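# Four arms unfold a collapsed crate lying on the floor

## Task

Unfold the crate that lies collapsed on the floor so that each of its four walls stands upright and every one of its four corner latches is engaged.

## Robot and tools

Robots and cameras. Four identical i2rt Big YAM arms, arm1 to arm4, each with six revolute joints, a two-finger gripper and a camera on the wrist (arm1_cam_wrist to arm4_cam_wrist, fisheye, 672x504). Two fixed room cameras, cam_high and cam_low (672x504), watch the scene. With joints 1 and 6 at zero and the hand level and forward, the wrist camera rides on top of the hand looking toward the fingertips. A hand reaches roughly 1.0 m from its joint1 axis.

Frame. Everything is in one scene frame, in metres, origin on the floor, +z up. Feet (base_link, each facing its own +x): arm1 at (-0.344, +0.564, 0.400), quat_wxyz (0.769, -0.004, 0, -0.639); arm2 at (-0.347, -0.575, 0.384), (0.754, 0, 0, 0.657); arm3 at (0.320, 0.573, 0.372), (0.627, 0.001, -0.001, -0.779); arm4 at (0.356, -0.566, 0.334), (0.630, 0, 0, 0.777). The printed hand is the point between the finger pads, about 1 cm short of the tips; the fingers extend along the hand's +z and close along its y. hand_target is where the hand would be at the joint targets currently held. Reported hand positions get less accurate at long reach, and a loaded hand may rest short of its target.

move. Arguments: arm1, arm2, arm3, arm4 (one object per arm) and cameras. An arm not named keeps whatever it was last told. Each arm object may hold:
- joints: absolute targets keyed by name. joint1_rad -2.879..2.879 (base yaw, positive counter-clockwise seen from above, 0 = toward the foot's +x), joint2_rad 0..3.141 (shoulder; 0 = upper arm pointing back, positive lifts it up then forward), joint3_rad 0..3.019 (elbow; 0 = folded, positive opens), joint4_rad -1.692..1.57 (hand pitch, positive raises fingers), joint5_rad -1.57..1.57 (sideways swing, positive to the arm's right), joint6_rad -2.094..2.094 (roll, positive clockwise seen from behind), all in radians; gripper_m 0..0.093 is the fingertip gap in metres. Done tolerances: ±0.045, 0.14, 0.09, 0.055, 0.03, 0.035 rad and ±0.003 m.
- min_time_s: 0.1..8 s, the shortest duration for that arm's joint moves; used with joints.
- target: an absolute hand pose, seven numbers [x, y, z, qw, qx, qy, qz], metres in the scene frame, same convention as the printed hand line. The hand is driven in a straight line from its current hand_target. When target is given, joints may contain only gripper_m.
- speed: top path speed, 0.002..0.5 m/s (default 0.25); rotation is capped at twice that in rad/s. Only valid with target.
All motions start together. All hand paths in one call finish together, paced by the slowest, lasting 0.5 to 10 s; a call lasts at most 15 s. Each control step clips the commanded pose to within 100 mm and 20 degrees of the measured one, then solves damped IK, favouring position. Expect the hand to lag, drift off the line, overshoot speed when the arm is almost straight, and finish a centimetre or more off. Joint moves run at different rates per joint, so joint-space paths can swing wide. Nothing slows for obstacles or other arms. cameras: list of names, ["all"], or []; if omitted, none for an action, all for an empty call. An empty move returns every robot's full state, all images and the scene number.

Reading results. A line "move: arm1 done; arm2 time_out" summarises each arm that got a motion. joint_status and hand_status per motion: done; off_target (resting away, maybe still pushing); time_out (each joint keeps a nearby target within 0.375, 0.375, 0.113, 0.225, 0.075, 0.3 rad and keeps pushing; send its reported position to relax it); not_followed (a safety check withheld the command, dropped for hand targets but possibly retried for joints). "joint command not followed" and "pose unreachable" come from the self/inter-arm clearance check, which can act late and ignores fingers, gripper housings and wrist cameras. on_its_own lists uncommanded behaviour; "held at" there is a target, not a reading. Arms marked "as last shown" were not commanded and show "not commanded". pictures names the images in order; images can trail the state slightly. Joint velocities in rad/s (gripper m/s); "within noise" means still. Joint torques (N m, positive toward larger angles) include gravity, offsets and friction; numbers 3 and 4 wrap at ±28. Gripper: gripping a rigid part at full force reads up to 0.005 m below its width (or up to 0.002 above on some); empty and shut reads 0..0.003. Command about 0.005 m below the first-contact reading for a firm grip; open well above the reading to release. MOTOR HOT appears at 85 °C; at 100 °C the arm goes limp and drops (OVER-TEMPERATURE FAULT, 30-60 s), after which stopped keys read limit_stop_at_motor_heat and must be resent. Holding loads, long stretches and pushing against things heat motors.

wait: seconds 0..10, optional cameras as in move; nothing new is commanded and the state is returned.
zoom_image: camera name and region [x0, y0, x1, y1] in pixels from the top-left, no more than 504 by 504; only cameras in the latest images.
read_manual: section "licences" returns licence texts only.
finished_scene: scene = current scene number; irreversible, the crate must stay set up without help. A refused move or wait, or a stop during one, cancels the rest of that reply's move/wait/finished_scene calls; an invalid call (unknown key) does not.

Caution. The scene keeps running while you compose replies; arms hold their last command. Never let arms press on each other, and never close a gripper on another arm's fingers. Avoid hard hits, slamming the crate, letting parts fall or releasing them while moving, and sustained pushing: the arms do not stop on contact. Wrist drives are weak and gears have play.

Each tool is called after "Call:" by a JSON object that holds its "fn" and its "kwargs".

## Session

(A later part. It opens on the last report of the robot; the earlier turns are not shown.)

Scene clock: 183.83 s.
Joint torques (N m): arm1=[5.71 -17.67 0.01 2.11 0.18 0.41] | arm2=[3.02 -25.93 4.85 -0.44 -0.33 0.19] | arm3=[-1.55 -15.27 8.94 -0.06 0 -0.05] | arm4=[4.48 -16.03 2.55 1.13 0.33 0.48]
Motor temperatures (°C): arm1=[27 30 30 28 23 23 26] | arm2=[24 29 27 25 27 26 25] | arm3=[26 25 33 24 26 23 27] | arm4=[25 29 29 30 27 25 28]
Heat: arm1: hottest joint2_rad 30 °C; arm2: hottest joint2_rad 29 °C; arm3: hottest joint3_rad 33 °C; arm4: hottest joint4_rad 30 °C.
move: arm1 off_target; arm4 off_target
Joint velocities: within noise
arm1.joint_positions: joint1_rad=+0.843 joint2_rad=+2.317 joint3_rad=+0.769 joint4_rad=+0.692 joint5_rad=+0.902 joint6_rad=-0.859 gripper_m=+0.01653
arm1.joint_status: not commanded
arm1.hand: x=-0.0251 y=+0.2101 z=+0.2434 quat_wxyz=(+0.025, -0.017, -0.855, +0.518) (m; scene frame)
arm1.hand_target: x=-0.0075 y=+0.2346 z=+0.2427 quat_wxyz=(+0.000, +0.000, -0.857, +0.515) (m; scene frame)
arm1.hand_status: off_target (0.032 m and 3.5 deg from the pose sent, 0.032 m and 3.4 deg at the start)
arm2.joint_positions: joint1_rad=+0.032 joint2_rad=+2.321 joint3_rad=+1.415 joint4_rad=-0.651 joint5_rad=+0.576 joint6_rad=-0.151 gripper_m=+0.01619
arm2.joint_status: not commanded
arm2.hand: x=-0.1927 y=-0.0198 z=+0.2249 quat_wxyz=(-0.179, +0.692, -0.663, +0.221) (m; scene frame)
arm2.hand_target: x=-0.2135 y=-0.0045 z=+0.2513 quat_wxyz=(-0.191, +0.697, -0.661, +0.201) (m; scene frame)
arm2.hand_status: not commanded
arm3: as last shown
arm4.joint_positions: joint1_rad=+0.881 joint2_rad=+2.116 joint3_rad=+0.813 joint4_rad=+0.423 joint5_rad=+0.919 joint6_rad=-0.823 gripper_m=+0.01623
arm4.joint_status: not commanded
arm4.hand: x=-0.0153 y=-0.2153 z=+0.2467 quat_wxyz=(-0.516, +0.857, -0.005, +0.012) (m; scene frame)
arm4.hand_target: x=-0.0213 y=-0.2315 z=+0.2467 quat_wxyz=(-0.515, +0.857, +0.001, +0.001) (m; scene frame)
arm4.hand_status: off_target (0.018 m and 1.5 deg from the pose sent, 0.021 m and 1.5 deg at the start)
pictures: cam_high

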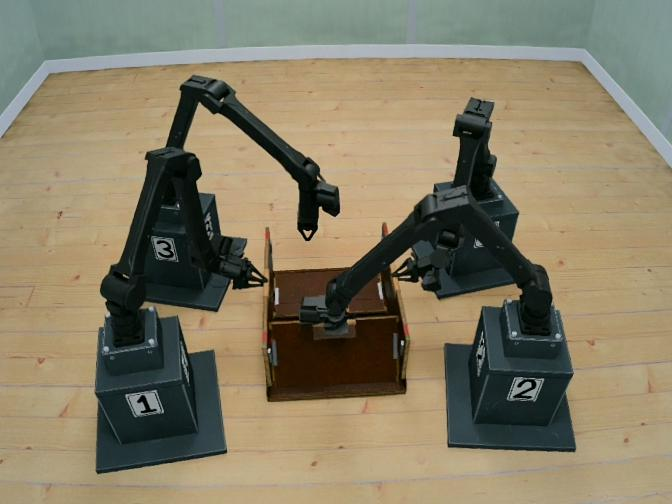

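Call:
{"fn": "move", "kwargs": {"arm2": {"target": [-0.266, -0.005, 0.264, -0.2124, 0.6898, -0.6546, 0.2239], "speed": 0.12}, "cameras": ["cam_high", "cam_low"]}}

Scene clock: 187.03 s.
Joint torques (N m): arm1=[5.71 -17.9 -0.12 2.03 0.14 0.43] | arm2=[1.49 -23.24 5.86 0.28 -0.12 0.08] | arm3=[-1.44 -15.38 8.9 -0.14 -0.01 -0.03] | arm4=[4.48 -16.03 2.56 1.14 0.33 0.48]
Motor temperatures (°C): arm1=[27 30 29 28 23 23 26] | arm2=[24 29 27 25 27 26 25] | arm3=[26 25 33 24 26 23 27] | arm4=[25 29 29 30 27 25 28]
Heat: arm1: hottest joint2_rad 30 °C; arm2: hottest joint2_rad 29 °C; arm3: hottest joint3_rad 33 °C; arm4: hottest joint4_rad 30 °C.
move: arm2 off_target
Joint velocities: within noise
arm1, arm3, arm4: as last shown
arm2.joint_positions: joint1_rad=+0.156 joint2_rad=+2.288 joint3_rad=+1.415 joint4_rad=-0.772 joint5_rad=+0.640 joint6_rad=-0.007 gripper_m=+0.01418
arm2.joint_status: not commanded
arm2.hand: x=-0.2531 y=-0.0216 z=+0.2502 quat_wxyz=(-0.199, +0.688, -0.653, +0.246) (m; scene frame)
arm2.hand_target: x=-0.2652 y=-0.0065 z=+0.2636 quat_wxyz=(-0.211, +0.690, -0.655, +0.227) (m; scene frame)
arm2.hand_status: off_target (0.025 m and 3.0 deg from the pose sent, 0.084 m and 4.0 deg at the start)
pictures: cam_high, cam_low

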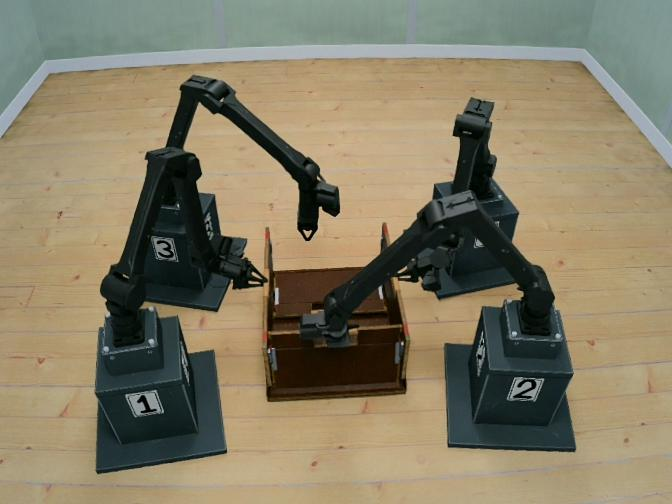

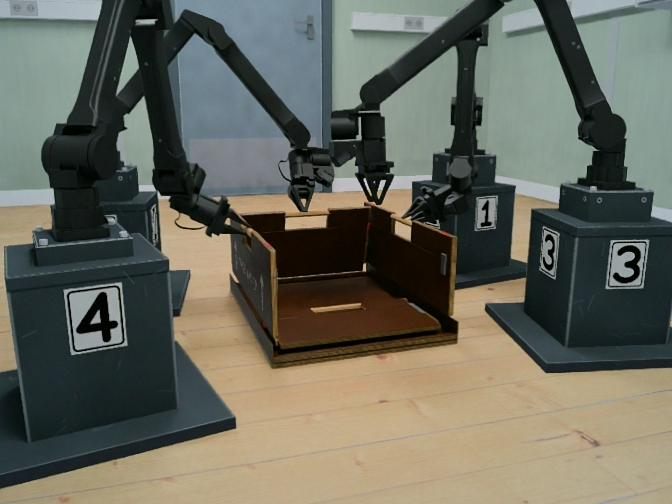

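Call:
{"fn": "zoom_image", "kwargs": {"camera": "cam_low", "region": [225, 130, 465, 310]}}

Call:
{"fn": "move", "kwargs": {"cameras": ["arm2_cam_wrist", "cam_high"]}}

Scaled by 2.100 from the camera's 672x504 image, which has a finer 960x720 frame.

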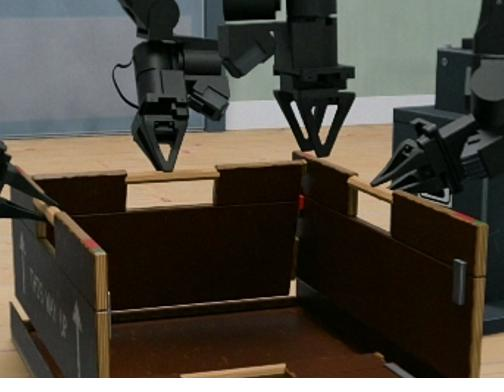

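Scene clock: 188.53 s.
Joint torques (N m): arm1=[5.13 -17.79 -0.29 2.19 0.15 0.4] | arm2=[1.49 -23.3 5.86 0.28 -0.12 0.08] | arm3=[-1.2 -15.62 8.92 -0.14 -0.07 -0.07] | arm4=[4.48 -15.97 2.55 1.14 0.33 0.48]
Motor temperatures (°C): arm1=[27 31 29 28 23 23 26] | arm2=[24 29 27 25 27 26 25] | arm3=[26 25 33 24 26 23 27] | arm4=[25 29 29 30 27 25 28]
Heat: arm1: hottest joint2_rad 31 °C; arm2: hottest joint2_rad 29 °C; arm3: hottest joint3_rad 33 °C; arm4: hottest joint4_rad 30 °C.
Joint velocities: within noise
arm1.joint_positions: joint1_rad=+0.843 joint2_rad=+2.317 joint3_rad=+0.769 joint4_rad=+0.692 joint5_rad=+0.902 joint6_rad=-0.859 gripper_m=+0.01653
arm1.joint_status: not commanded
arm1.hand: x=-0.0251 y=+0.2101 z=+0.2434 quat_wxyz=(+0.025, -0.017, -0.855, +0.518) (m; scene frame)
arm1.hand_target: x=-0.0075 y=+0.2346 z=+0.2427 quat_wxyz=(+0.000, +0.000, -0.857, +0.515) (m; scene frame)
arm1.hand_status: not commanded
arm2.joint_positions: joint1_rad=+0.156 joint2_rad=+2.288 joint3_rad=+1.415 joint4_rad=-0.772 joint5_rad=+0.640 joint6_rad=-0.007 gripper_m=+0.01418
arm2.joint_status: not commanded
arm2.hand: x=-0.2531 y=-0.0216 z=+0.2502 quat_wxyz=(-0.199, +0.688, -0.653, +0.246) (m; scene frame)
arm2.hand_target: x=-0.2652 y=-0.0065 z=+0.2636 quat_wxyz=(-0.210, +0.690, -0.655, +0.227) (m; scene frame)
arm2.hand_status: off_target (0.025 m and 3.0 deg from the pose sent, 0.084 m and 4.0 deg at the start)
arm3.joint_positions: joint1_rad=-0.156 joint2_rad=+2.002 joint3_rad=+1.368 joint4_rad=-0.935 joint5_rad=+0.003 joint6_rad=-0.373 gripper_m=+0.05012
arm3.joint_status: not commanded
arm3.hand: x=+0.1198 y=+0.0618 z=+0.3424 quat_wxyz=(+0.000, -0.707, -0.708, +0.000) (m; scene frame)
arm3.hand_target: x=+0.1104 y=+0.0521 z=+0.3389 quat_wxyz=(-0.001, -0.707, -0.708, -0.001) (m; scene frame)
arm3.hand_status: not commanded
arm4.joint_positions: joint1_rad=+0.881 joint2_rad=+2.116 joint3_rad=+0.813 joint4_rad=+0.423 joint5_rad=+0.919 joint6_rad=-0.823 gripper_m=+0.01623
arm4.joint_status: not commanded
arm4.hand: x=-0.0153 y=-0.2153 z=+0.2467 quat_wxyz=(-0.516, +0.857, -0.005, +0.012) (m; scene frame)
arm4.hand_target: x=-0.0213 y=-0.2315 z=+0.2467 quat_wxyz=(-0.515, +0.857, +0.001, +0.001) (m; scene frame)
arm4.hand_status: not commanded
pictures: arm2_cam_wrist, cam_high

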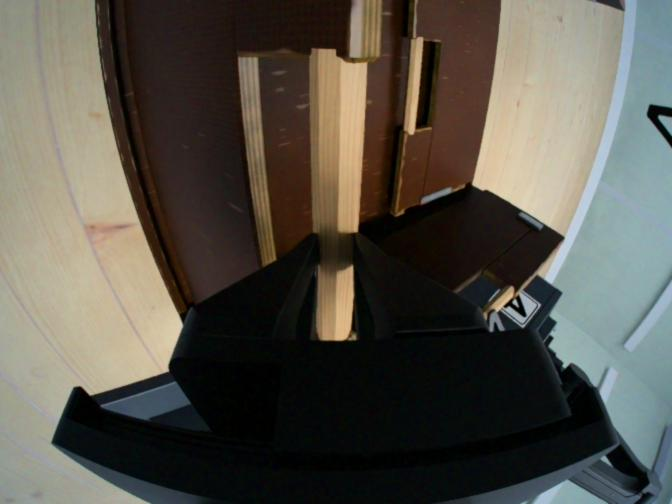

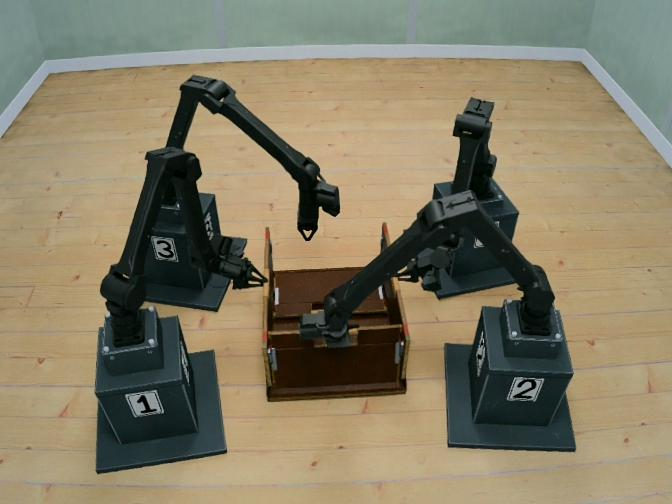

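Call:
{"fn": "move", "kwargs": {"arm2": {"target": [-0.266, -0.005, 0.243, -0.2124, 0.6898, -0.6546, 0.2239], "speed": 0.1, "joints": {"gripper_m": 0.0155}}, "cameras": ["arm2_cam_wrist", "cam_high"]}}

Scene clock: 192.47 s.
Joint torques (N m): arm1=[5.13 -17.55 -0.09 2 0.18 0.39] | arm2=[1.61 -20.13 6.08 1.73 -0.2 0.06] | arm3=[-0.91 -15.09 8.84 -0.02 -0.03 -0.04] | arm4=[4.48 -16.03 2.55 1.14 0.33 0.48]
Motor temperatures (°C): arm1=[27 31 29 28 23 23 26] | arm2=[24 29 27 25 27 26 25] | arm3=[26 25 33 24 26 23 27] | arm4=[25 29 29 30 27 25 28]
Heat: arm1: hottest joint2_rad 31 °C; arm2: hottest joint2_rad 29 °C; arm3: hottest joint3_rad 33 °C; arm4: hottest joint4_rad 30 °C.
move: arm2 off_target
Joint velocities: within noise
arm1, arm3, arm4: as last shown
arm2.joint_positions: joint1_rad=+0.156 joint2_rad=+2.288 joint3_rad=+1.415 joint4_rad=-0.771 joint5_rad=+0.640 joint6_rad=-0.010 gripper_m=+0.01565
arm2.joint_status: all done
arm2.hand: x=-0.2532 y=-0.0212 z=+0.2501 quat_wxyz=(-0.200, +0.689, -0.652, +0.246) (m; scene frame)
arm2.hand_target: x=-0.2660 y=-0.0058 z=+0.2435 quat_wxyz=(-0.212, +0.691, -0.654, +0.224) (m; scene frame)
arm2.hand_status: off_target (0.022 m and 2.9 deg from the pose sent, 0.022 m and 3.0 deg at the start)
pictures: arm2_cam_wrist, cam_high

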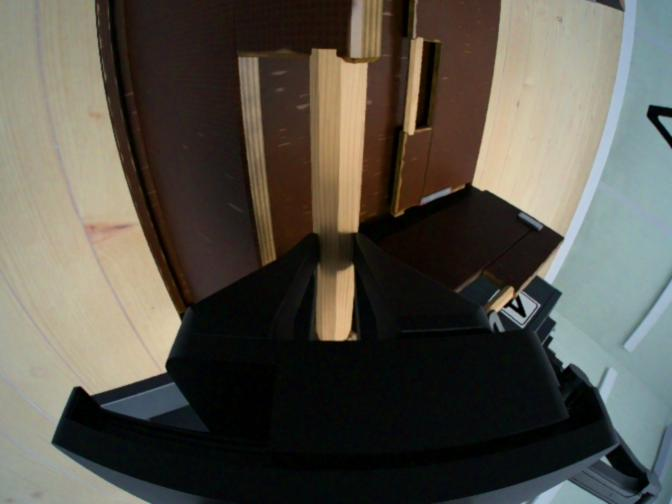

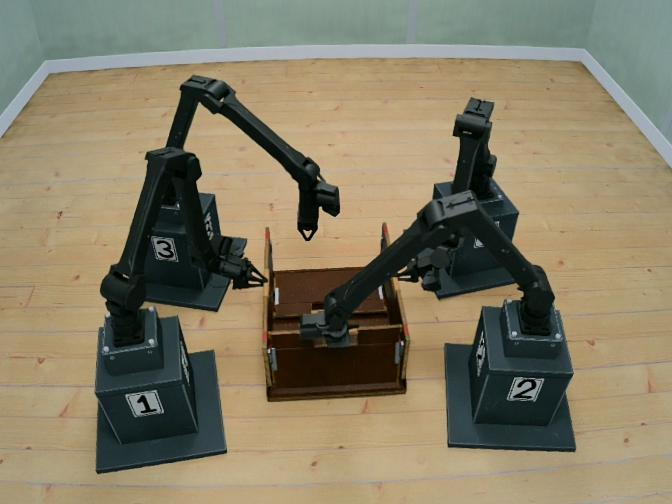

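Call:
{"fn": "move", "kwargs": {"arm2": {"target": [-0.268, -0.005, 0.22, -0.2124, 0.6898, -0.6546, 0.2239], "speed": 0.1, "joints": {"gripper_m": 0.017}}, "cameras": ["arm2_cam_wrist", "cam_low"]}}

Scene clock: 195.17 s.
Joint torques (N m): arm1=[4.78 -18.14 -0.25 2.03 0.19 0.4] | arm2=[2.02 -17.14 6.45 2.14 -0.77 0.07] | arm3=[-1.38 -15.03 8.88 -0.1 -0.02 -0.06] | arm4=[4.48 -16.03 2.55 1.14 0.33 0.48]
Motor temperatures (°C): arm1=[27 31 29 28 23 23 26] | arm2=[24 29 27 25 27 26 25] | arm3=[26 25 33 24 26 23 27] | arm4=[25 29 29 30 27 25 28]
Heat: arm1: hottest joint2_rad 31 °C; arm2: hottest joint2_rad 29 °C; arm3: hottest joint3_rad 33 °C; arm4: hottest joint4_rad 30 °C.
move: arm2 off_target
Joint velocities: within noise
arm1, arm3, arm4: as last shown
arm2.joint_positions: joint1_rad=+0.153 joint2_rad=+2.294 joint3_rad=+1.415 joint4_rad=-0.746 joint5_rad=+0.656 joint6_rad=+0.004 gripper_m=+0.01695
arm2.joint_status: all done
arm2.hand: x=-0.2494 y=-0.0178 z=+0.2482 quat_wxyz=(-0.212, +0.680, -0.658, +0.244) (m; scene frame)
arm2.hand_target: x=-0.2673 y=-0.0073 z=+0.2218 quat_wxyz=(-0.214, +0.687, -0.658, +0.224) (m; scene frame)
arm2.hand_status: off_target (0.036 m and 2.6 deg from the pose sent, 0.037 m and 2.9 deg at the start)
pictures: arm2_cam_wrist, cam_low

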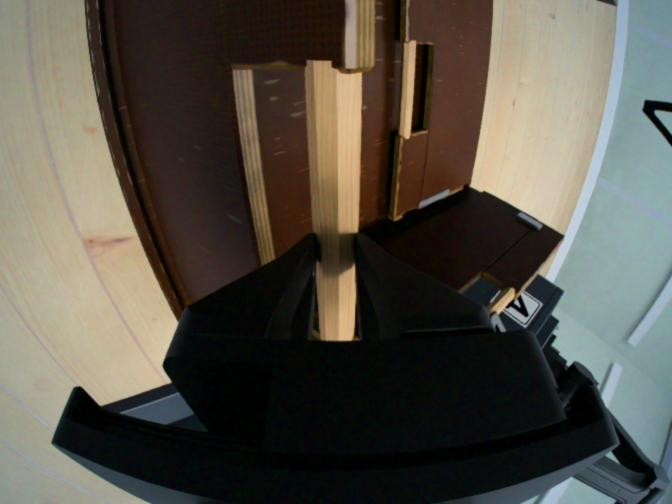

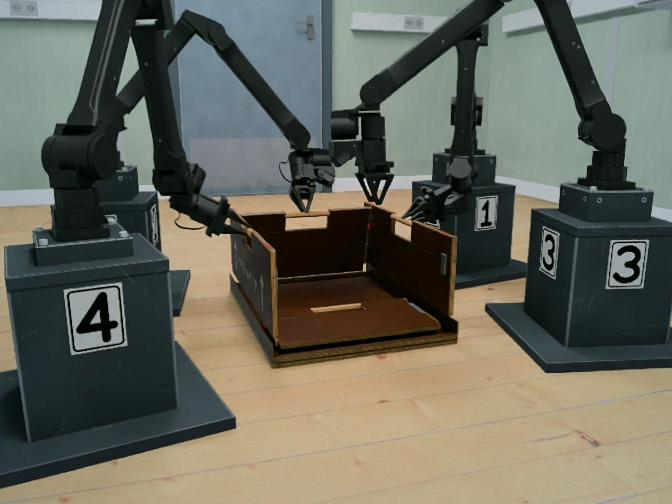

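Call:
{"fn": "move", "kwargs": {"arm2": {"joints": {"gripper_m": 0.0195}}, "cameras": ["arm2_cam_wrist"]}}

Scene clock: 196.90 s.
Joint torques (N m): arm1=[5.19 -17.96 -0.21 2.1 0.18 0.39] | arm2=[2.14 -17.03 6.42 1.88 -0.78 0.05] | arm3=[-1.61 -15.33 8.94 0.03 -0.05 -0.07] | arm4=[4.48 -15.97 2.56 1.13 0.33 0.48]
Motor temperatures (°C): arm1=[27 31 29 28 23 23 26] | arm2=[24 29 27 25 27 26 25] | arm3=[26 25 33 24 26 23 27] | arm4=[25 29 29 30 27 25 28]
Heat: arm1: hottest joint2_rad 31 °C; arm2: hottest joint2_rad 29 °C; arm3: hottest joint3_rad 33 °C; arm4: hottest joint4_rad 30 °C.
move: arm2 done
Joint velocities: within noise
arm1, arm3, arm4: as last shown
arm2.joint_positions: joint1_rad=+0.153 joint2_rad=+2.295 joint3_rad=+1.415 joint4_rad=-0.745 joint5_rad=+0.656 joint6_rad=+0.005 gripper_m=+0.01936
arm2.joint_status: all done
arm2.hand: x=-0.2494 y=-0.0179 z=+0.2473 quat_wxyz=(-0.213, +0.679, -0.659, +0.244) (m; scene frame)
arm2.hand_target: x=-0.2675 y=-0.0074 z=+0.2220 quat_wxyz=(-0.213, +0.687, -0.658, +0.224) (m; scene frame)
arm2.hand_status: not commanded
pictures: arm2_cam_wrist

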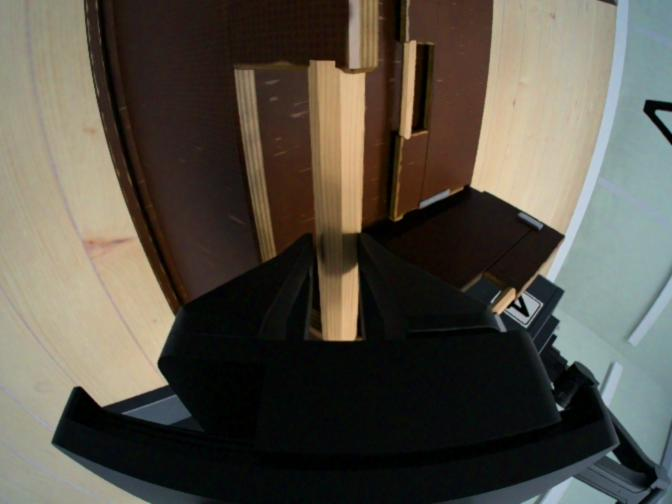

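Call:
{"fn": "move", "kwargs": {"arm2": {"target": [-0.272, -0.005, 0.205, -0.2124, 0.6898, -0.6546, 0.2239], "speed": 0.08, "joints": {"gripper_m": 0.0195}}, "cameras": ["arm2_cam_wrist"]}}

Scene clock: 199.37 s.
Joint torques (N m): arm1=[4.89 -18.14 -0.13 2.04 0.18 0.41] | arm2=[3.25 -15.62 6.64 2.33 -1.32 0.06] | arm3=[-1.44 -15.21 8.94 -0.06 -0.03 -0.07] | arm4=[4.54 -16.03 2.55 1.13 0.33 0.48]
Motor temperatures (°C): arm1=[27 31 29 28 23 23 26] | arm2=[24 29 27 25 27 26 25] | arm3=[26 25 34 24 26 23 27] | arm4=[25 29 28 30 27 25 28]
Heat: arm1: hottest joint2_rad 31 °C; arm2: hottest joint2_rad 29 °C; arm3: hottest joint3_rad 34 °C; arm4: hottest joint4_rad 30 °C.
move: arm2 off_target
Joint velocities: within noise
arm1, arm3, arm4: as last shown
arm2.joint_positions: joint1_rad=+0.149 joint2_rad=+2.302 joint3_rad=+1.415 joint4_rad=-0.734 joint5_rad=+0.668 joint6_rad=+0.007 gripper_m=+0.01945
arm2.joint_status: all done
arm2.hand: x=-0.2451 y=-0.0176 z=+0.2452 quat_wxyz=(-0.218, +0.675, -0.660, +0.246) (m; scene frame)
arm2.hand_target: x=-0.2718 y=-0.0091 z=+0.2081 quat_wxyz=(-0.213, +0.690, -0.655, +0.224) (m; scene frame)
arm2.hand_status: off_target (0.050 m and 3.2 deg from the pose sent, 0.050 m and 2.6 deg at the start)
pictures: arm2_cam_wrist

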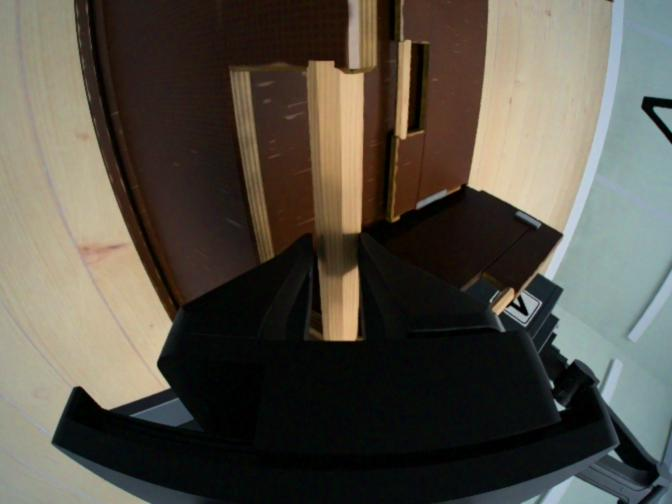

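Call:
{"fn": "move", "kwargs": {"arm2": {"target": [-0.243, -0.004, 0.228, -0.060, 0.7226, -0.6858, 0.0633], "speed": 0.1, "joints": {"gripper_m": 0.0205}}, "cameras": ["arm2_cam_wrist", "cam_low"]}}

Scene clock: 210.27 s.
Joint torques (N m): arm1=[5.71 -17.85 -0.25 2.04 0.17 0.42] | arm2=[3.66 -19.78 6.37 0.62 -1.84 -0.12] | arm3=[-1.44 -15.38 8.94 -0.05 -0.02 -0.04] | arm4=[4.48 -16.03 2.55 1.13 0.33 0.48]
Motor temperatures (°C): arm1=[27 31 29 28 23 23 26] | arm2=[24 28 27 25 28 26 25] | arm3=[26 25 34 24 26 23 27] | arm4=[25 29 28 30 27 25 28]
Heat: arm1: hottest joint2_rad 31 °C; arm2: hottest joint2_rad 28 °C; arm3: hottest joint3_rad 34 °C; arm4: hottest joint4_rad 30 °C.
move: arm2 off_target
Joint velocities: within noise
arm1, arm3, arm4: as last shown
arm2.joint_positions: joint1_rad=-0.032 joint2_rad=+2.254 joint3_rad=+1.413 joint4_rad=-0.716 joint5_rad=+0.217 joint6_rad=-0.173 gripper_m=+0.02046
arm2.joint_status: all done
arm2.hand: x=-0.2131 y=-0.0176 z=+0.2373 quat_wxyz=(-0.069, +0.704, -0.702, +0.084) (m; scene frame)
arm2.hand_target: x=-0.2433 y=-0.0060 z=+0.2281 quat_wxyz=(-0.058, +0.723, -0.685, +0.063) (m; scene frame)
arm2.hand_status: off_target (0.034 m and 3.9 deg from the pose sent, 0.022 m and 28.5 deg at the start)
pictures: arm2_cam_wrist, cam_low

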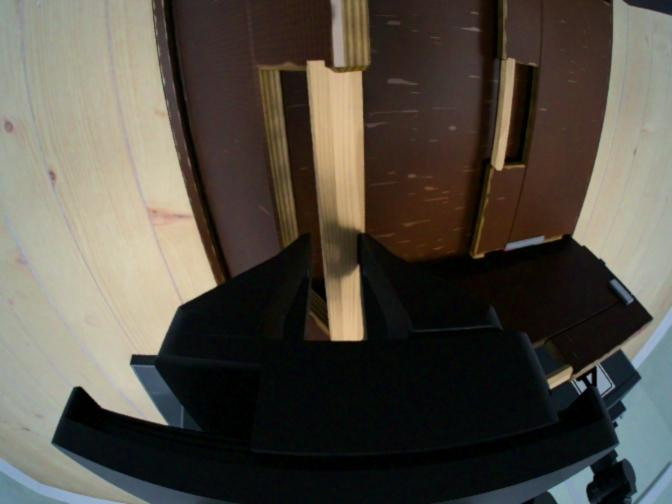

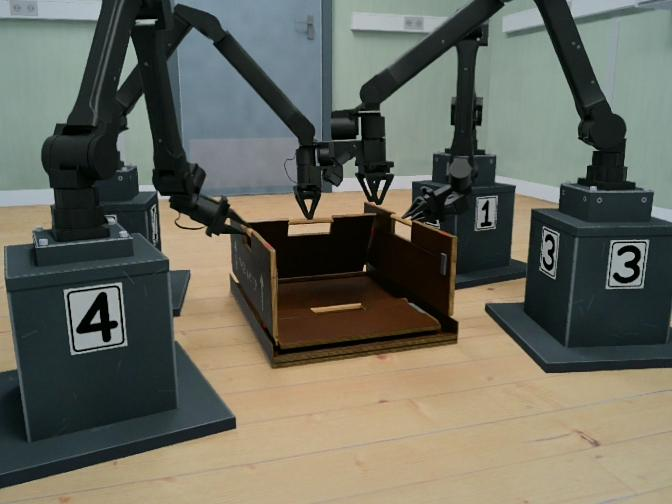

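Call:
{"fn": "move", "kwargs": {"arm2": {"target": [-0.238, -0.002, 0.205, -0.060, 0.7226, -0.6858, 0.0633], "speed": 0.1, "joints": {"gripper_m": 0.0205}}}}

Call:
{"fn": "move", "kwargs": {"arm2": {"joints": {"gripper_m": 0.014}}, "cameras": ["arm2_cam_wrist", "cam_low"]}}

Scene clock: 213.40 s.
Joint torques (N m): arm1=[5.6 -17.85 -0.05 2.04 0.17 0.38] | arm2=[3.78 -16.67 7.01 1.47 -1.65 -0.13] | arm3=[-1.61 -15.09 8.85 -0.14 -0.05 -0.03] | arm4=[4.48 -15.97 2.55 1.14 0.33 0.48]
Motor temperatures (°C): arm1=[27 31 29 27 23 23 26] | arm2=[24 28 27 25 29 26 25] | arm3=[26 25 34 24 26 23 27] | arm4=[25 29 28 30 27 25 28]
Heat: arm1: hottest joint2_rad 31 °C; arm2: hottest joint5_rad 29 °C; arm3: hottest joint3_rad 34 °C; arm4: hottest joint4_rad 30 °C.
move: arm2 off_target
Joint velocities: within noise
arm1, arm3, arm4: as last shown
arm2.joint_positions: joint1_rad=-0.045 joint2_rad=+2.260 joint3_rad=+1.413 joint4_rad=-0.702 joint5_rad=+0.215 joint6_rad=-0.177 gripper_m=+0.02046
arm2.joint_status: all done
arm2.hand: x=-0.2062 y=-0.0176 z=+0.2339 quat_wxyz=(-0.071, +0.701, -0.705, +0.082) (m; scene frame)
arm2.hand_target: x=-0.2372 y=-0.0059 z=+0.2067 quat_wxyz=(-0.059, +0.721, -0.687, +0.064) (m; scene frame)
arm2.hand_status: off_target (0.046 m and 4.2 deg from the pose sent, 0.044 m and 3.9 deg at the start)
pictures: none

Scene clock: 213.90 s.
Joint torques (N m): arm1=[5.54 -17.67 -0.13 2.1 0.15 0.38] | arm2=[4.31 -16.79 6.91 1.47 -1.65 -0.1] | arm3=[-1.26 -15.38 8.91 -0.13 0 -0.07] | arm4=[4.48 -15.97 2.55 1.14 0.32 0.48]
Motor temperatures (°C): arm1=[27 31 29 27 23 23 26] | arm2=[24 28 27 25 29 26 25] | arm3=[26 25 34 24 26 23 27] | arm4=[25 29 28 30 27 25 28]
Heat: arm1: hottest joint2_rad 31 °C; arm2: hottest joint5_rad 29 °C; arm3: hottest joint3_rad 34 °C; arm4: hottest joint4_rad 30 °C.
move: arm2 done
Joint velocities: arm1=[within noise] | arm2=[-0.015 -0.005 -0.002 -0.007 0.066 -0.051 -0.006] | arm3=[within noise] | arm4=[within noise]
arm1, arm3, arm4: as last shown
arm2.joint_positions: joint1_rad=-0.049 joint2_rad=+2.260 joint3_rad=+1.415 joint4_rad=-0.700 joint5_rad=+0.215 joint6_rad=-0.190 gripper_m=+0.01403
arm2.joint_status: all done
arm2.hand: x=-0.2035 y=-0.0171 z=+0.2343 quat_wxyz=(-0.071, +0.703, -0.702, +0.082) (m; scene frame)
arm2.hand_target: x=-0.2374 y=-0.0054 z=+0.2071 quat_wxyz=(-0.060, +0.725, -0.684, +0.064) (m; scene frame)
arm2.hand_status: not commanded
pictures: arm2_cam_wrist, cam_low

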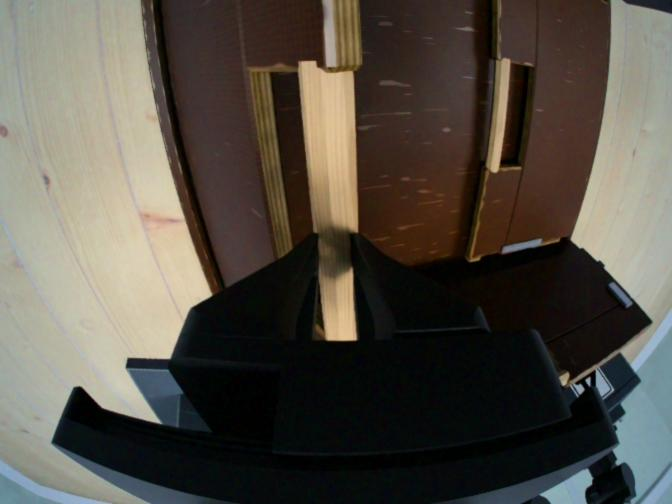

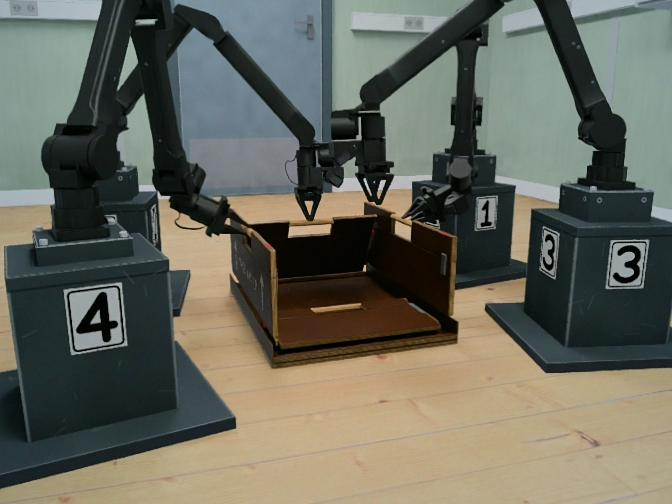

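Call:
{"fn": "move", "kwargs": {"arm2": {"target": [-0.265, -0.002, 0.245, -0.060, 0.7226, -0.6858, 0.0633], "speed": 0.08}, "cameras": ["arm2_cam_wrist", "cam_low"]}}

Scene clock: 220.20 s.
Joint torques (N m): arm1=[5.42 -18.2 -0.13 2.32 0.18 0.41] | arm2=[4.01 -20.6 6.19 0.98 -1.37 0.07] | arm3=[-1.61 -15.27 9.03 -0.09 0 -0.04] | arm4=[4.54 -16.03 2.55 1.13 0.33 0.48]
Motor temperatures (°C): arm1=[27 31 29 27 23 23 26] | arm2=[24 28 27 25 29 26 25] | arm3=[26 25 34 24 26 23 27] | arm4=[25 29 28 30 27 25 28]
Heat: arm1: hottest joint2_rad 31 °C; arm2: hottest joint5_rad 29 °C; arm3: hottest joint3_rad 34 °C; arm4: hottest joint4_rad 30 °C.
move: arm2 off_target
Joint velocities: within noise
arm1.joint_positions: joint1_rad=+0.843 joint2_rad=+2.317 joint3_rad=+0.769 joint4_rad=+0.692 joint5_rad=+0.902 joint6_rad=-0.859 gripper_m=+0.01653
arm1.joint_status: not commanded
arm1.hand: x=-0.0251 y=+0.2101 z=+0.2434 quat_wxyz=(+0.025, -0.017, -0.855, +0.518) (m; scene frame)
arm1.hand_target: x=-0.0075 y=+0.2346 z=+0.2427 quat_wxyz=(+0.000, +0.000, -0.857, +0.515) (m; scene frame)
arm1.hand_status: not commanded
arm2.joint_positions: joint1_rad=+0.001 joint2_rad=+2.234 joint3_rad=+1.415 joint4_rad=-0.760 joint5_rad=+0.209 joint6_rad=-0.145 gripper_m=+0.01401
arm2.joint_status: not commanded
arm2.hand: x=-0.2339 y=-0.0178 z=+0.2483 quat_wxyz=(-0.060, +0.707, -0.699, +0.086) (m; scene frame)
arm2.hand_target: x=-0.2648 y=-0.0031 z=+0.2454 quat_wxyz=(-0.060, +0.721, -0.687, +0.064) (m; scene frame)
arm2.hand_status: off_target (0.035 m and 3.5 deg from the pose sent, 0.064 m and 3.8 deg at the start)
arm3.joint_positions: joint1_rad=-0.156 joint2_rad=+2.002 joint3_rad=+1.368 joint4_rad=-0.935 joint5_rad=+0.003 joint6_rad=-0.373 gripper_m=+0.05012
arm3.joint_status: not commanded
arm3.hand: x=+0.1198 y=+0.0618 z=+0.3424 quat_wxyz=(+0.000, -0.707, -0.708, +0.000) (m; scene frame)
arm3.hand_target: x=+0.1104 y=+0.0521 z=+0.3389 quat_wxyz=(-0.001, -0.707, -0.708, -0.001) (m; scene frame)
arm3.hand_status: not commanded
arm4.joint_positions: joint1_rad=+0.881 joint2_rad=+2.116 joint3_rad=+0.813 joint4_rad=+0.423 joint5_rad=+0.919 joint6_rad=-0.823 gripper_m=+0.01623
arm4.joint_status: not commanded
arm4.hand: x=-0.0153 y=-0.2153 z=+0.2467 quat_wxyz=(-0.516, +0.857, -0.005, +0.012) (m; scene frame)
arm4.hand_target: x=-0.0213 y=-0.2315 z=+0.2467 quat_wxyz=(-0.515, +0.857, +0.001, +0.001) (m; scene frame)
arm4.hand_status: not commanded
pictures: arm2_cam_wrist, cam_low

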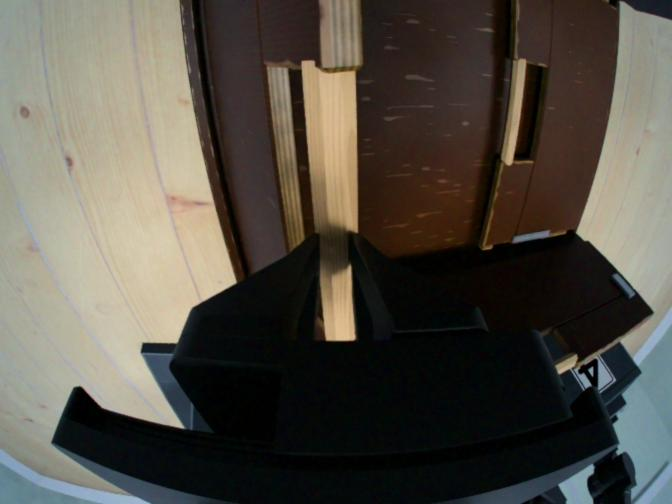

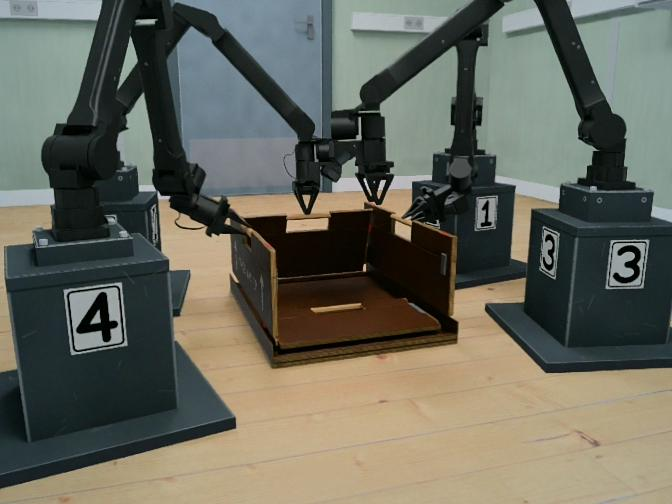

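Call:
{"fn": "move", "kwargs": {"arm2": {"target": [-0.295, -0.002, 0.228, -0.060, 0.7226, -0.6858, 0.0633], "speed": 0.08}, "cameras": ["arm2_cam_wrist", "cam_low"]}}

Scene clock: 222.57 s.
Joint torques (N m): arm1=[4.84 -17.49 -0.08 2.06 0.19 0.39] | arm2=[5.36 -17.32 6.34 2.04 -1.34 0.06] | arm3=[-1.38 -15.09 8.88 -0.18 -0.05 -0.03] | arm4=[4.48 -15.97 2.55 1.14 0.33 0.48]
Motor temperatures (°C): arm1=[27 31 29 27 23 23 26] | arm2=[24 28 27 25 29 26 25] | arm3=[26 25 34 24 26 23 27] | arm4=[25 29 28 30 27 25 28]
Heat: arm1: hottest joint2_rad 31 °C; arm2: hottest joint5_rad 29 °C; arm3: hottest joint3_rad 34 °C; arm4: hottest joint4_rad 30 °C.
move: arm2 off_target
Joint velocities: within noise
arm1, arm3, arm4: as last shown
arm2.joint_positions: joint1_rad=+0.037 joint2_rad=+2.219 joint3_rad=+1.403 joint4_rad=-0.768 joint5_rad=+0.211 joint6_rad=-0.093 gripper_m=+0.01401
arm2.joint_status: not commanded
arm2.hand: x=-0.2538 y=-0.0184 z=+0.2535 quat_wxyz=(-0.062, +0.701, -0.705, +0.085) (m; scene frame)
arm2.hand_target: x=-0.2936 y=-0.0060 z=+0.2302 quat_wxyz=(-0.060, +0.722, -0.687, +0.065) (m; scene frame)
arm2.hand_status: off_target (0.051 m and 4.2 deg from the pose sent, 0.066 m and 3.5 deg at the start)
pictures: arm2_cam_wrist, cam_low

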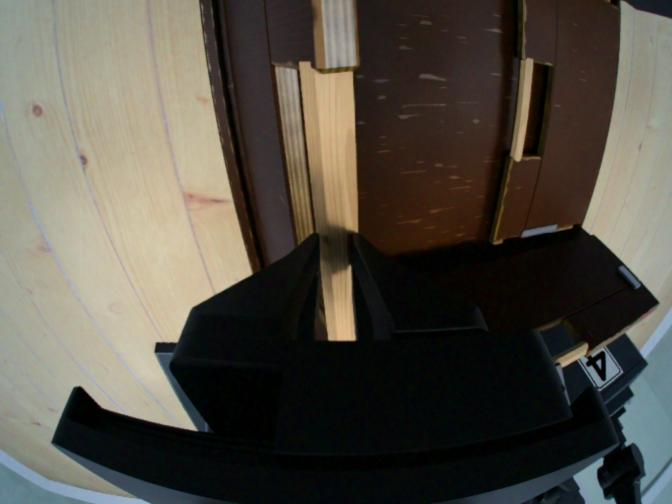

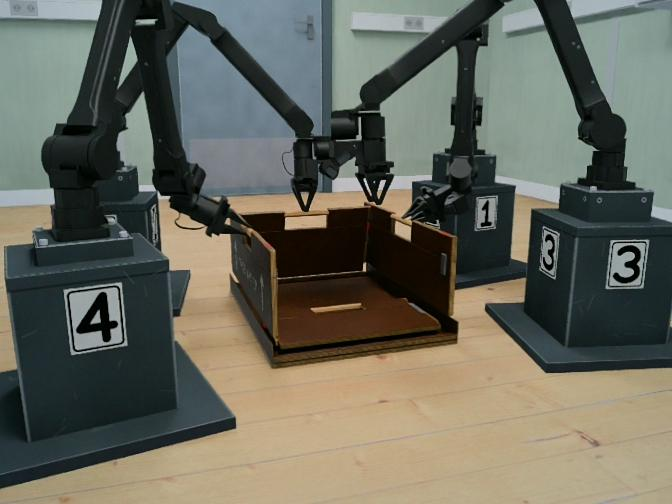

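Call:
{"fn": "move", "kwargs": {"cameras": ["cam_high", "cam_low", "arm3_cam_wrist"]}}

Call:
{"fn": "zoom_image", "kwargs": {"camera": "cam_high", "region": [250, 310, 350, 410]}}

Call:
{"fn": "zoom_image", "kwargs": {"camera": "cam_high", "region": [330, 310, 430, 410]}}

Call:
{"fn": "zoom_image", "kwargs": {"camera": "cam_low", "region": [220, 190, 400, 310]}}

Scene clock: 228.67 s.
Joint torques (N m): arm1=[5.25 -17.26 -0.13 2.15 0.21 0.36] | arm2=[5.36 -17.26 6.34 2.04 -1.34 0.03] | arm3=[-1.14 -15.15 8.95 -0.18 -0.03 -0.04] | arm4=[4.48 -15.97 2.55 1.14 0.33 0.48]
Motor temperatures (°C): arm1=[27 32 29 27 23 23 26] | arm2=[24 28 27 25 29 26 25] | arm3=[26 25 34 24 26 23 27] | arm4=[25 30 28 30 27 25 28]
Heat: arm1: hottest joint2_rad 32 °C; arm2: hottest joint5_rad 29 °C; arm3: hottest joint3_rad 34 °C; arm4: hottest joint2_rad 30 °C.
Joint velocities: within noise
arm1.joint_positions: joint1_rad=+0.843 joint2_rad=+2.317 joint3_rad=+0.769 joint4_rad=+0.692 joint5_rad=+0.902 joint6_rad=-0.859 gripper_m=+0.01653
arm1.joint_status: not commanded
arm1.hand: x=-0.0251 y=+0.2101 z=+0.2434 quat_wxyz=(+0.025, -0.017, -0.855, +0.518) (m; scene frame)
arm1.hand_target: x=-0.0075 y=+0.2346 z=+0.2427 quat_wxyz=(+0.000, +0.000, -0.857, +0.515) (m; scene frame)
arm1.hand_status: not commanded
arm2.joint_positions: joint1_rad=+0.037 joint2_rad=+2.219 joint3_rad=+1.403 joint4_rad=-0.768 joint5_rad=+0.211 joint6_rad=-0.093 gripper_m=+0.01401
arm2.joint_status: not commanded
arm2.hand: x=-0.2538 y=-0.0184 z=+0.2535 quat_wxyz=(-0.062, +0.701, -0.705, +0.085) (m; scene frame)
arm2.hand_target: x=-0.2936 y=-0.0060 z=+0.2302 quat_wxyz=(-0.060, +0.722, -0.687, +0.065) (m; scene frame)
arm2.hand_status: off_target (0.051 m and 4.2 deg from the pose sent, 0.066 m and 3.5 deg at the start)
arm3.joint_positions: joint1_rad=-0.156 joint2_rad=+2.002 joint3_rad=+1.368 joint4_rad=-0.935 joint5_rad=+0.003 joint6_rad=-0.373 gripper_m=+0.05012
arm3.joint_status: not commanded
arm3.hand: x=+0.1198 y=+0.0618 z=+0.3424 quat_wxyz=(+0.000, -0.707, -0.708, +0.000) (m; scene frame)
arm3.hand_target: x=+0.1104 y=+0.0521 z=+0.3389 quat_wxyz=(-0.001, -0.707, -0.708, -0.001) (m; scene frame)
arm3.hand_status: not commanded
arm4.joint_positions: joint1_rad=+0.881 joint2_rad=+2.116 joint3_rad=+0.813 joint4_rad=+0.423 joint5_rad=+0.919 joint6_rad=-0.823 gripper_m=+0.01623
arm4.joint_status: not commanded
arm4.hand: x=-0.0153 y=-0.2153 z=+0.2467 quat_wxyz=(-0.516, +0.857, -0.005, +0.012) (m; scene frame)
arm4.hand_target: x=-0.0213 y=-0.2315 z=+0.2467 quat_wxyz=(-0.515, +0.857, +0.001, +0.001) (m; scene frame)
arm4.hand_status: not commanded
pictures: arm3_cam_wrist, cam_high, cam_low

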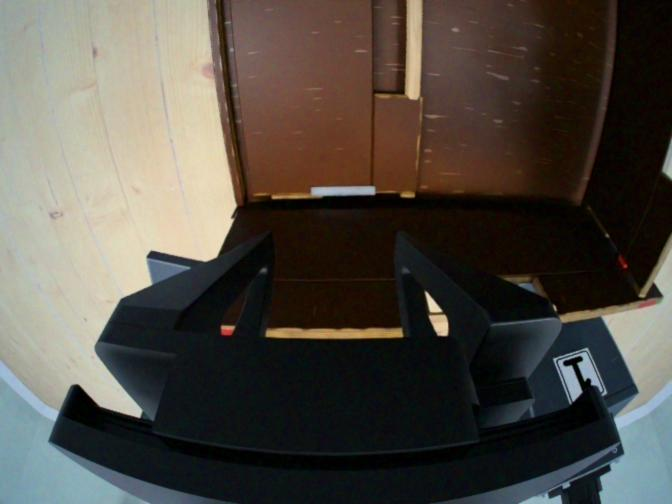

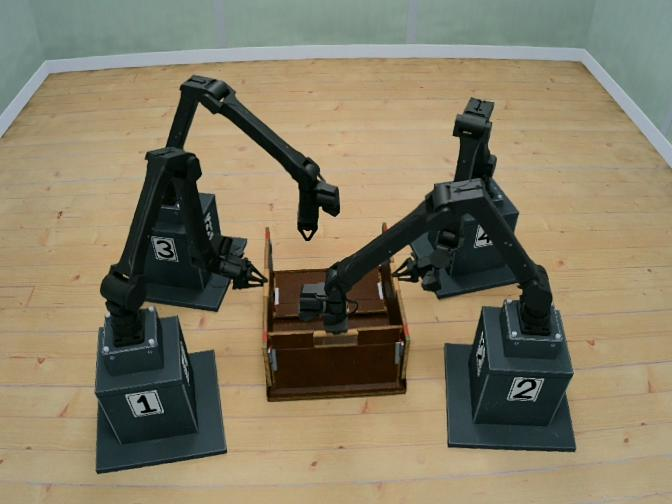

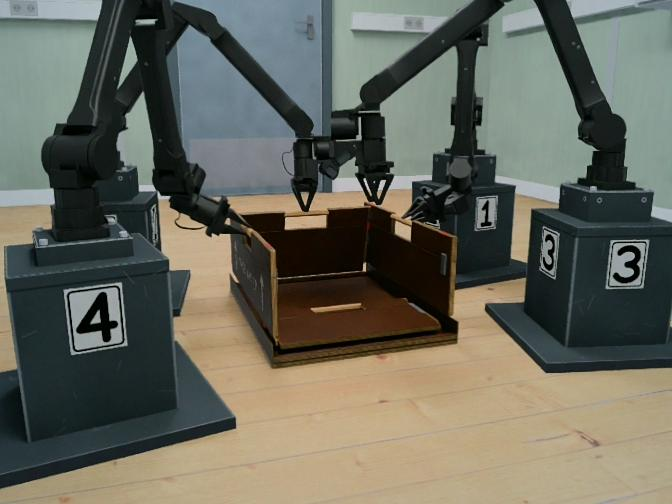

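Scaled by 5.040 from the camera's 672x504 image, which has a finer 960x720 frame.

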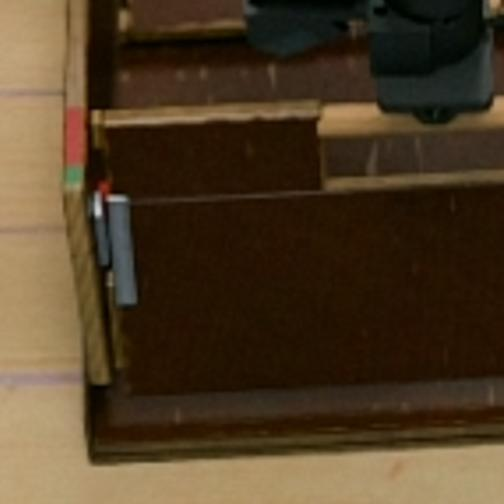

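Scaled by 5.040 from the camera's 672x504 image, which has a finer 960x720 frame.

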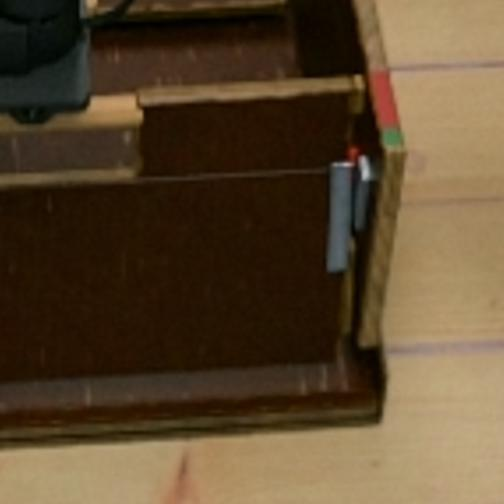

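Scaled by 2.800 from the camera's 672x504 image, which has a finer 960x720 frame.

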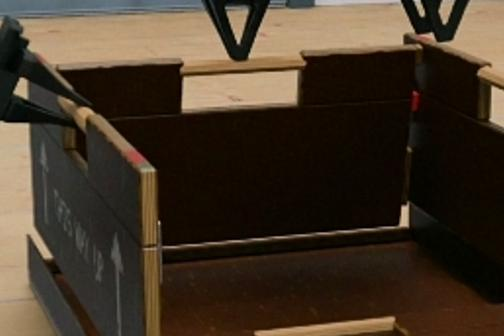

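Call:
{"fn": "move", "kwargs": {"arm2": {"target": [-0.285, -0.002, 0.232, 0.1195, 0.7144, -0.6779, -0.1259], "speed": 0.12}, "cameras": ["arm2_cam_wrist", "cam_low"]}}

Scene clock: 239.77 s.
Joint torques (N m): arm1=[5.13 -17.79 -0.17 2.15 0.16 0.41] | arm2=[3.49 -16.62 7.36 0.75 -1.34 -0.17] | arm3=[-1.26 -15.27 8.91 -0.12 -0.07 -0.04] | arm4=[4.54 -15.97 2.55 1.13 0.33 0.48]
Motor temperatures (°C): arm1=[27 32 29 27 23 23 27] | arm2=[24 28 27 25 29 26 25] | arm3=[26 25 34 24 26 23 27] | arm4=[25 30 28 30 27 25 28]
Heat: arm1: hottest joint2_rad 32 °C; arm2: hottest joint5_rad 29 °C; arm3: hottest joint3_rad 34 °C; arm4: hottest joint2_rad 30 °C.
move: arm2 off_target
Joint velocities: within noise
arm1, arm3, arm4: as last shown
arm1.hand_target: x=-0.0075 y=+0.2346 z=+0.2427 quat_wxyz=(+0.000, +0.001, -0.857, +0.515) (m; scene frame)
arm2.joint_positions: joint1_rad=-0.112 joint2_rad=+2.249 joint3_rad=+1.464 joint4_rad=-0.846 joint5_rad=-0.317 joint6_rad=-0.260 gripper_m=+0.01401
arm2.joint_status: not commanded
arm2.hand: x=-0.2590 y=-0.0112 z=+0.2581 quat_wxyz=(+0.105, +0.699, -0.697, -0.121) (m; scene frame)
arm2.hand_target: x=-0.2853 y=-0.0044 z=+0.2329 quat_wxyz=(+0.121, +0.714, -0.678, -0.126) (m; scene frame)
arm2.hand_status: off_target (0.038 m and 3.3 deg from the pose sent, 0.041 m and 32.2 deg at the start)
pictures: arm2_cam_wrist, cam_low

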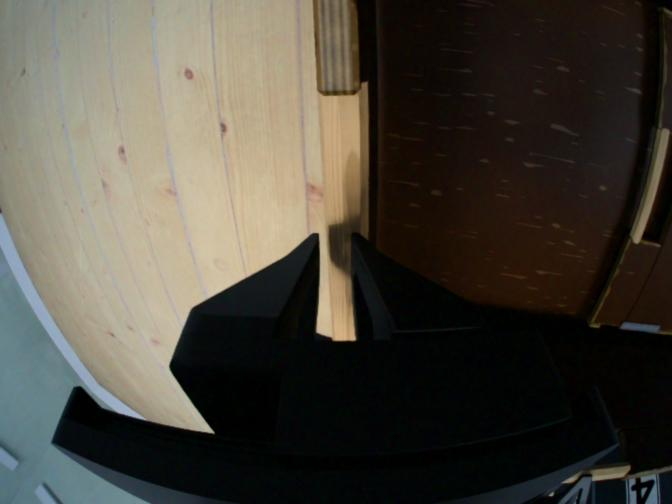

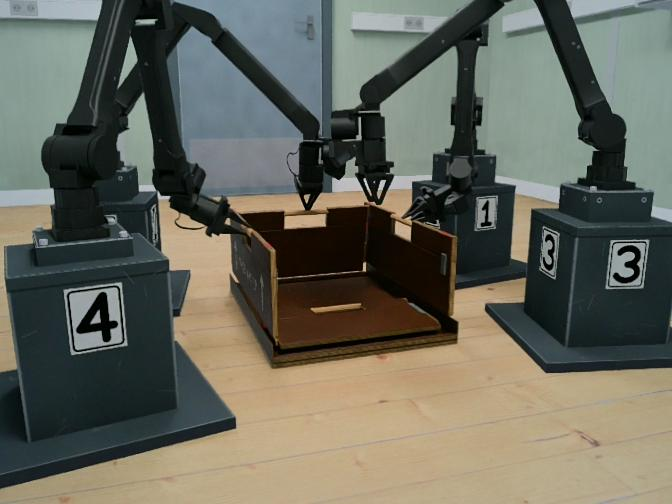

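Call:
{"fn": "move", "kwargs": {"arm2": {"target": [-0.288, -0.002, 0.212, 0.1195, 0.7144, -0.6779, -0.1259], "speed": 0.12, "joints": {"gripper_m": 0.025}}, "cameras": ["arm2_cam_wrist", "cam_low"]}}

Scene clock: 242.10 s.
Joint torques (N m): arm1=[5.48 -18.08 -0.14 2.21 0.17 0.39] | arm2=[3.6 -14.56 6.78 1.91 -0.6 -0.17] | arm3=[-1.38 -15.33 9.07 -0.1 -0.03 -0.04] | arm4=[4.48 -15.97 2.55 1.14 0.33 0.48]
Motor temperatures (°C): arm1=[27 32 29 27 23 23 27] | arm2=[24 28 27 25 29 26 25] | arm3=[26 26 34 24 26 23 27] | arm4=[25 30 28 30 27 25 28]
Heat: arm1: hottest joint2_rad 32 °C; arm2: hottest joint5_rad 29 °C; arm3: hottest joint3_rad 34 °C; arm4: hottest joint2_rad 30 °C.
move: arm2 off_target
Joint velocities: within noise
arm1, arm3, arm4: as last shown
arm2.joint_positions: joint1_rad=-0.111 joint2_rad=+2.251 joint3_rad=+1.466 joint4_rad=-0.840 joint5_rad=-0.332 joint6_rad=-0.262 gripper_m=+0.02487
arm2.joint_status: all done
arm2.hand: x=-0.2618 y=-0.0086 z=+0.2584 quat_wxyz=(+0.106, +0.699, -0.695, -0.129) (m; scene frame)
arm2.hand_target: x=-0.2873 y=-0.0074 z=+0.2154 quat_wxyz=(+0.119, +0.715, -0.678, -0.125) (m; scene frame)
arm2.hand_status: off_target (0.054 m and 3.1 deg from the pose sent, 0.055 m and 3.3 deg at the start)
pictures: arm2_cam_wrist, cam_low

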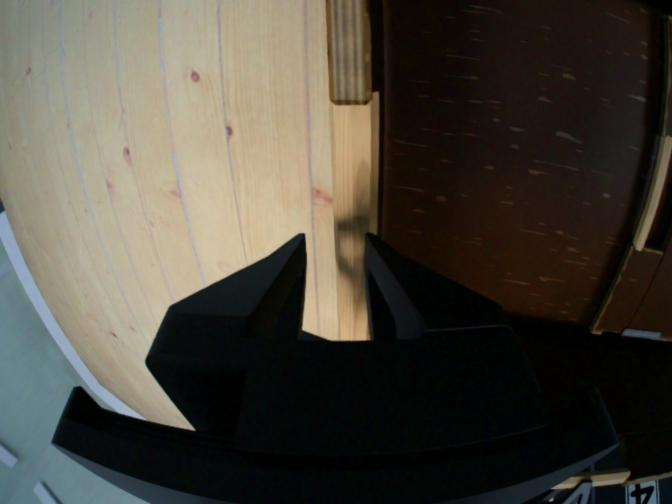

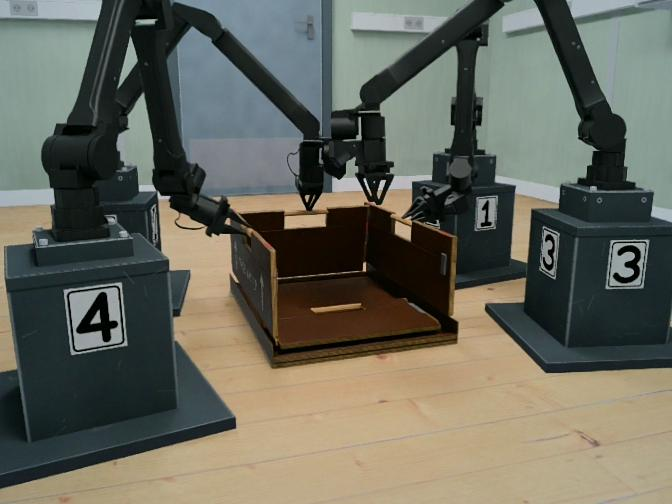

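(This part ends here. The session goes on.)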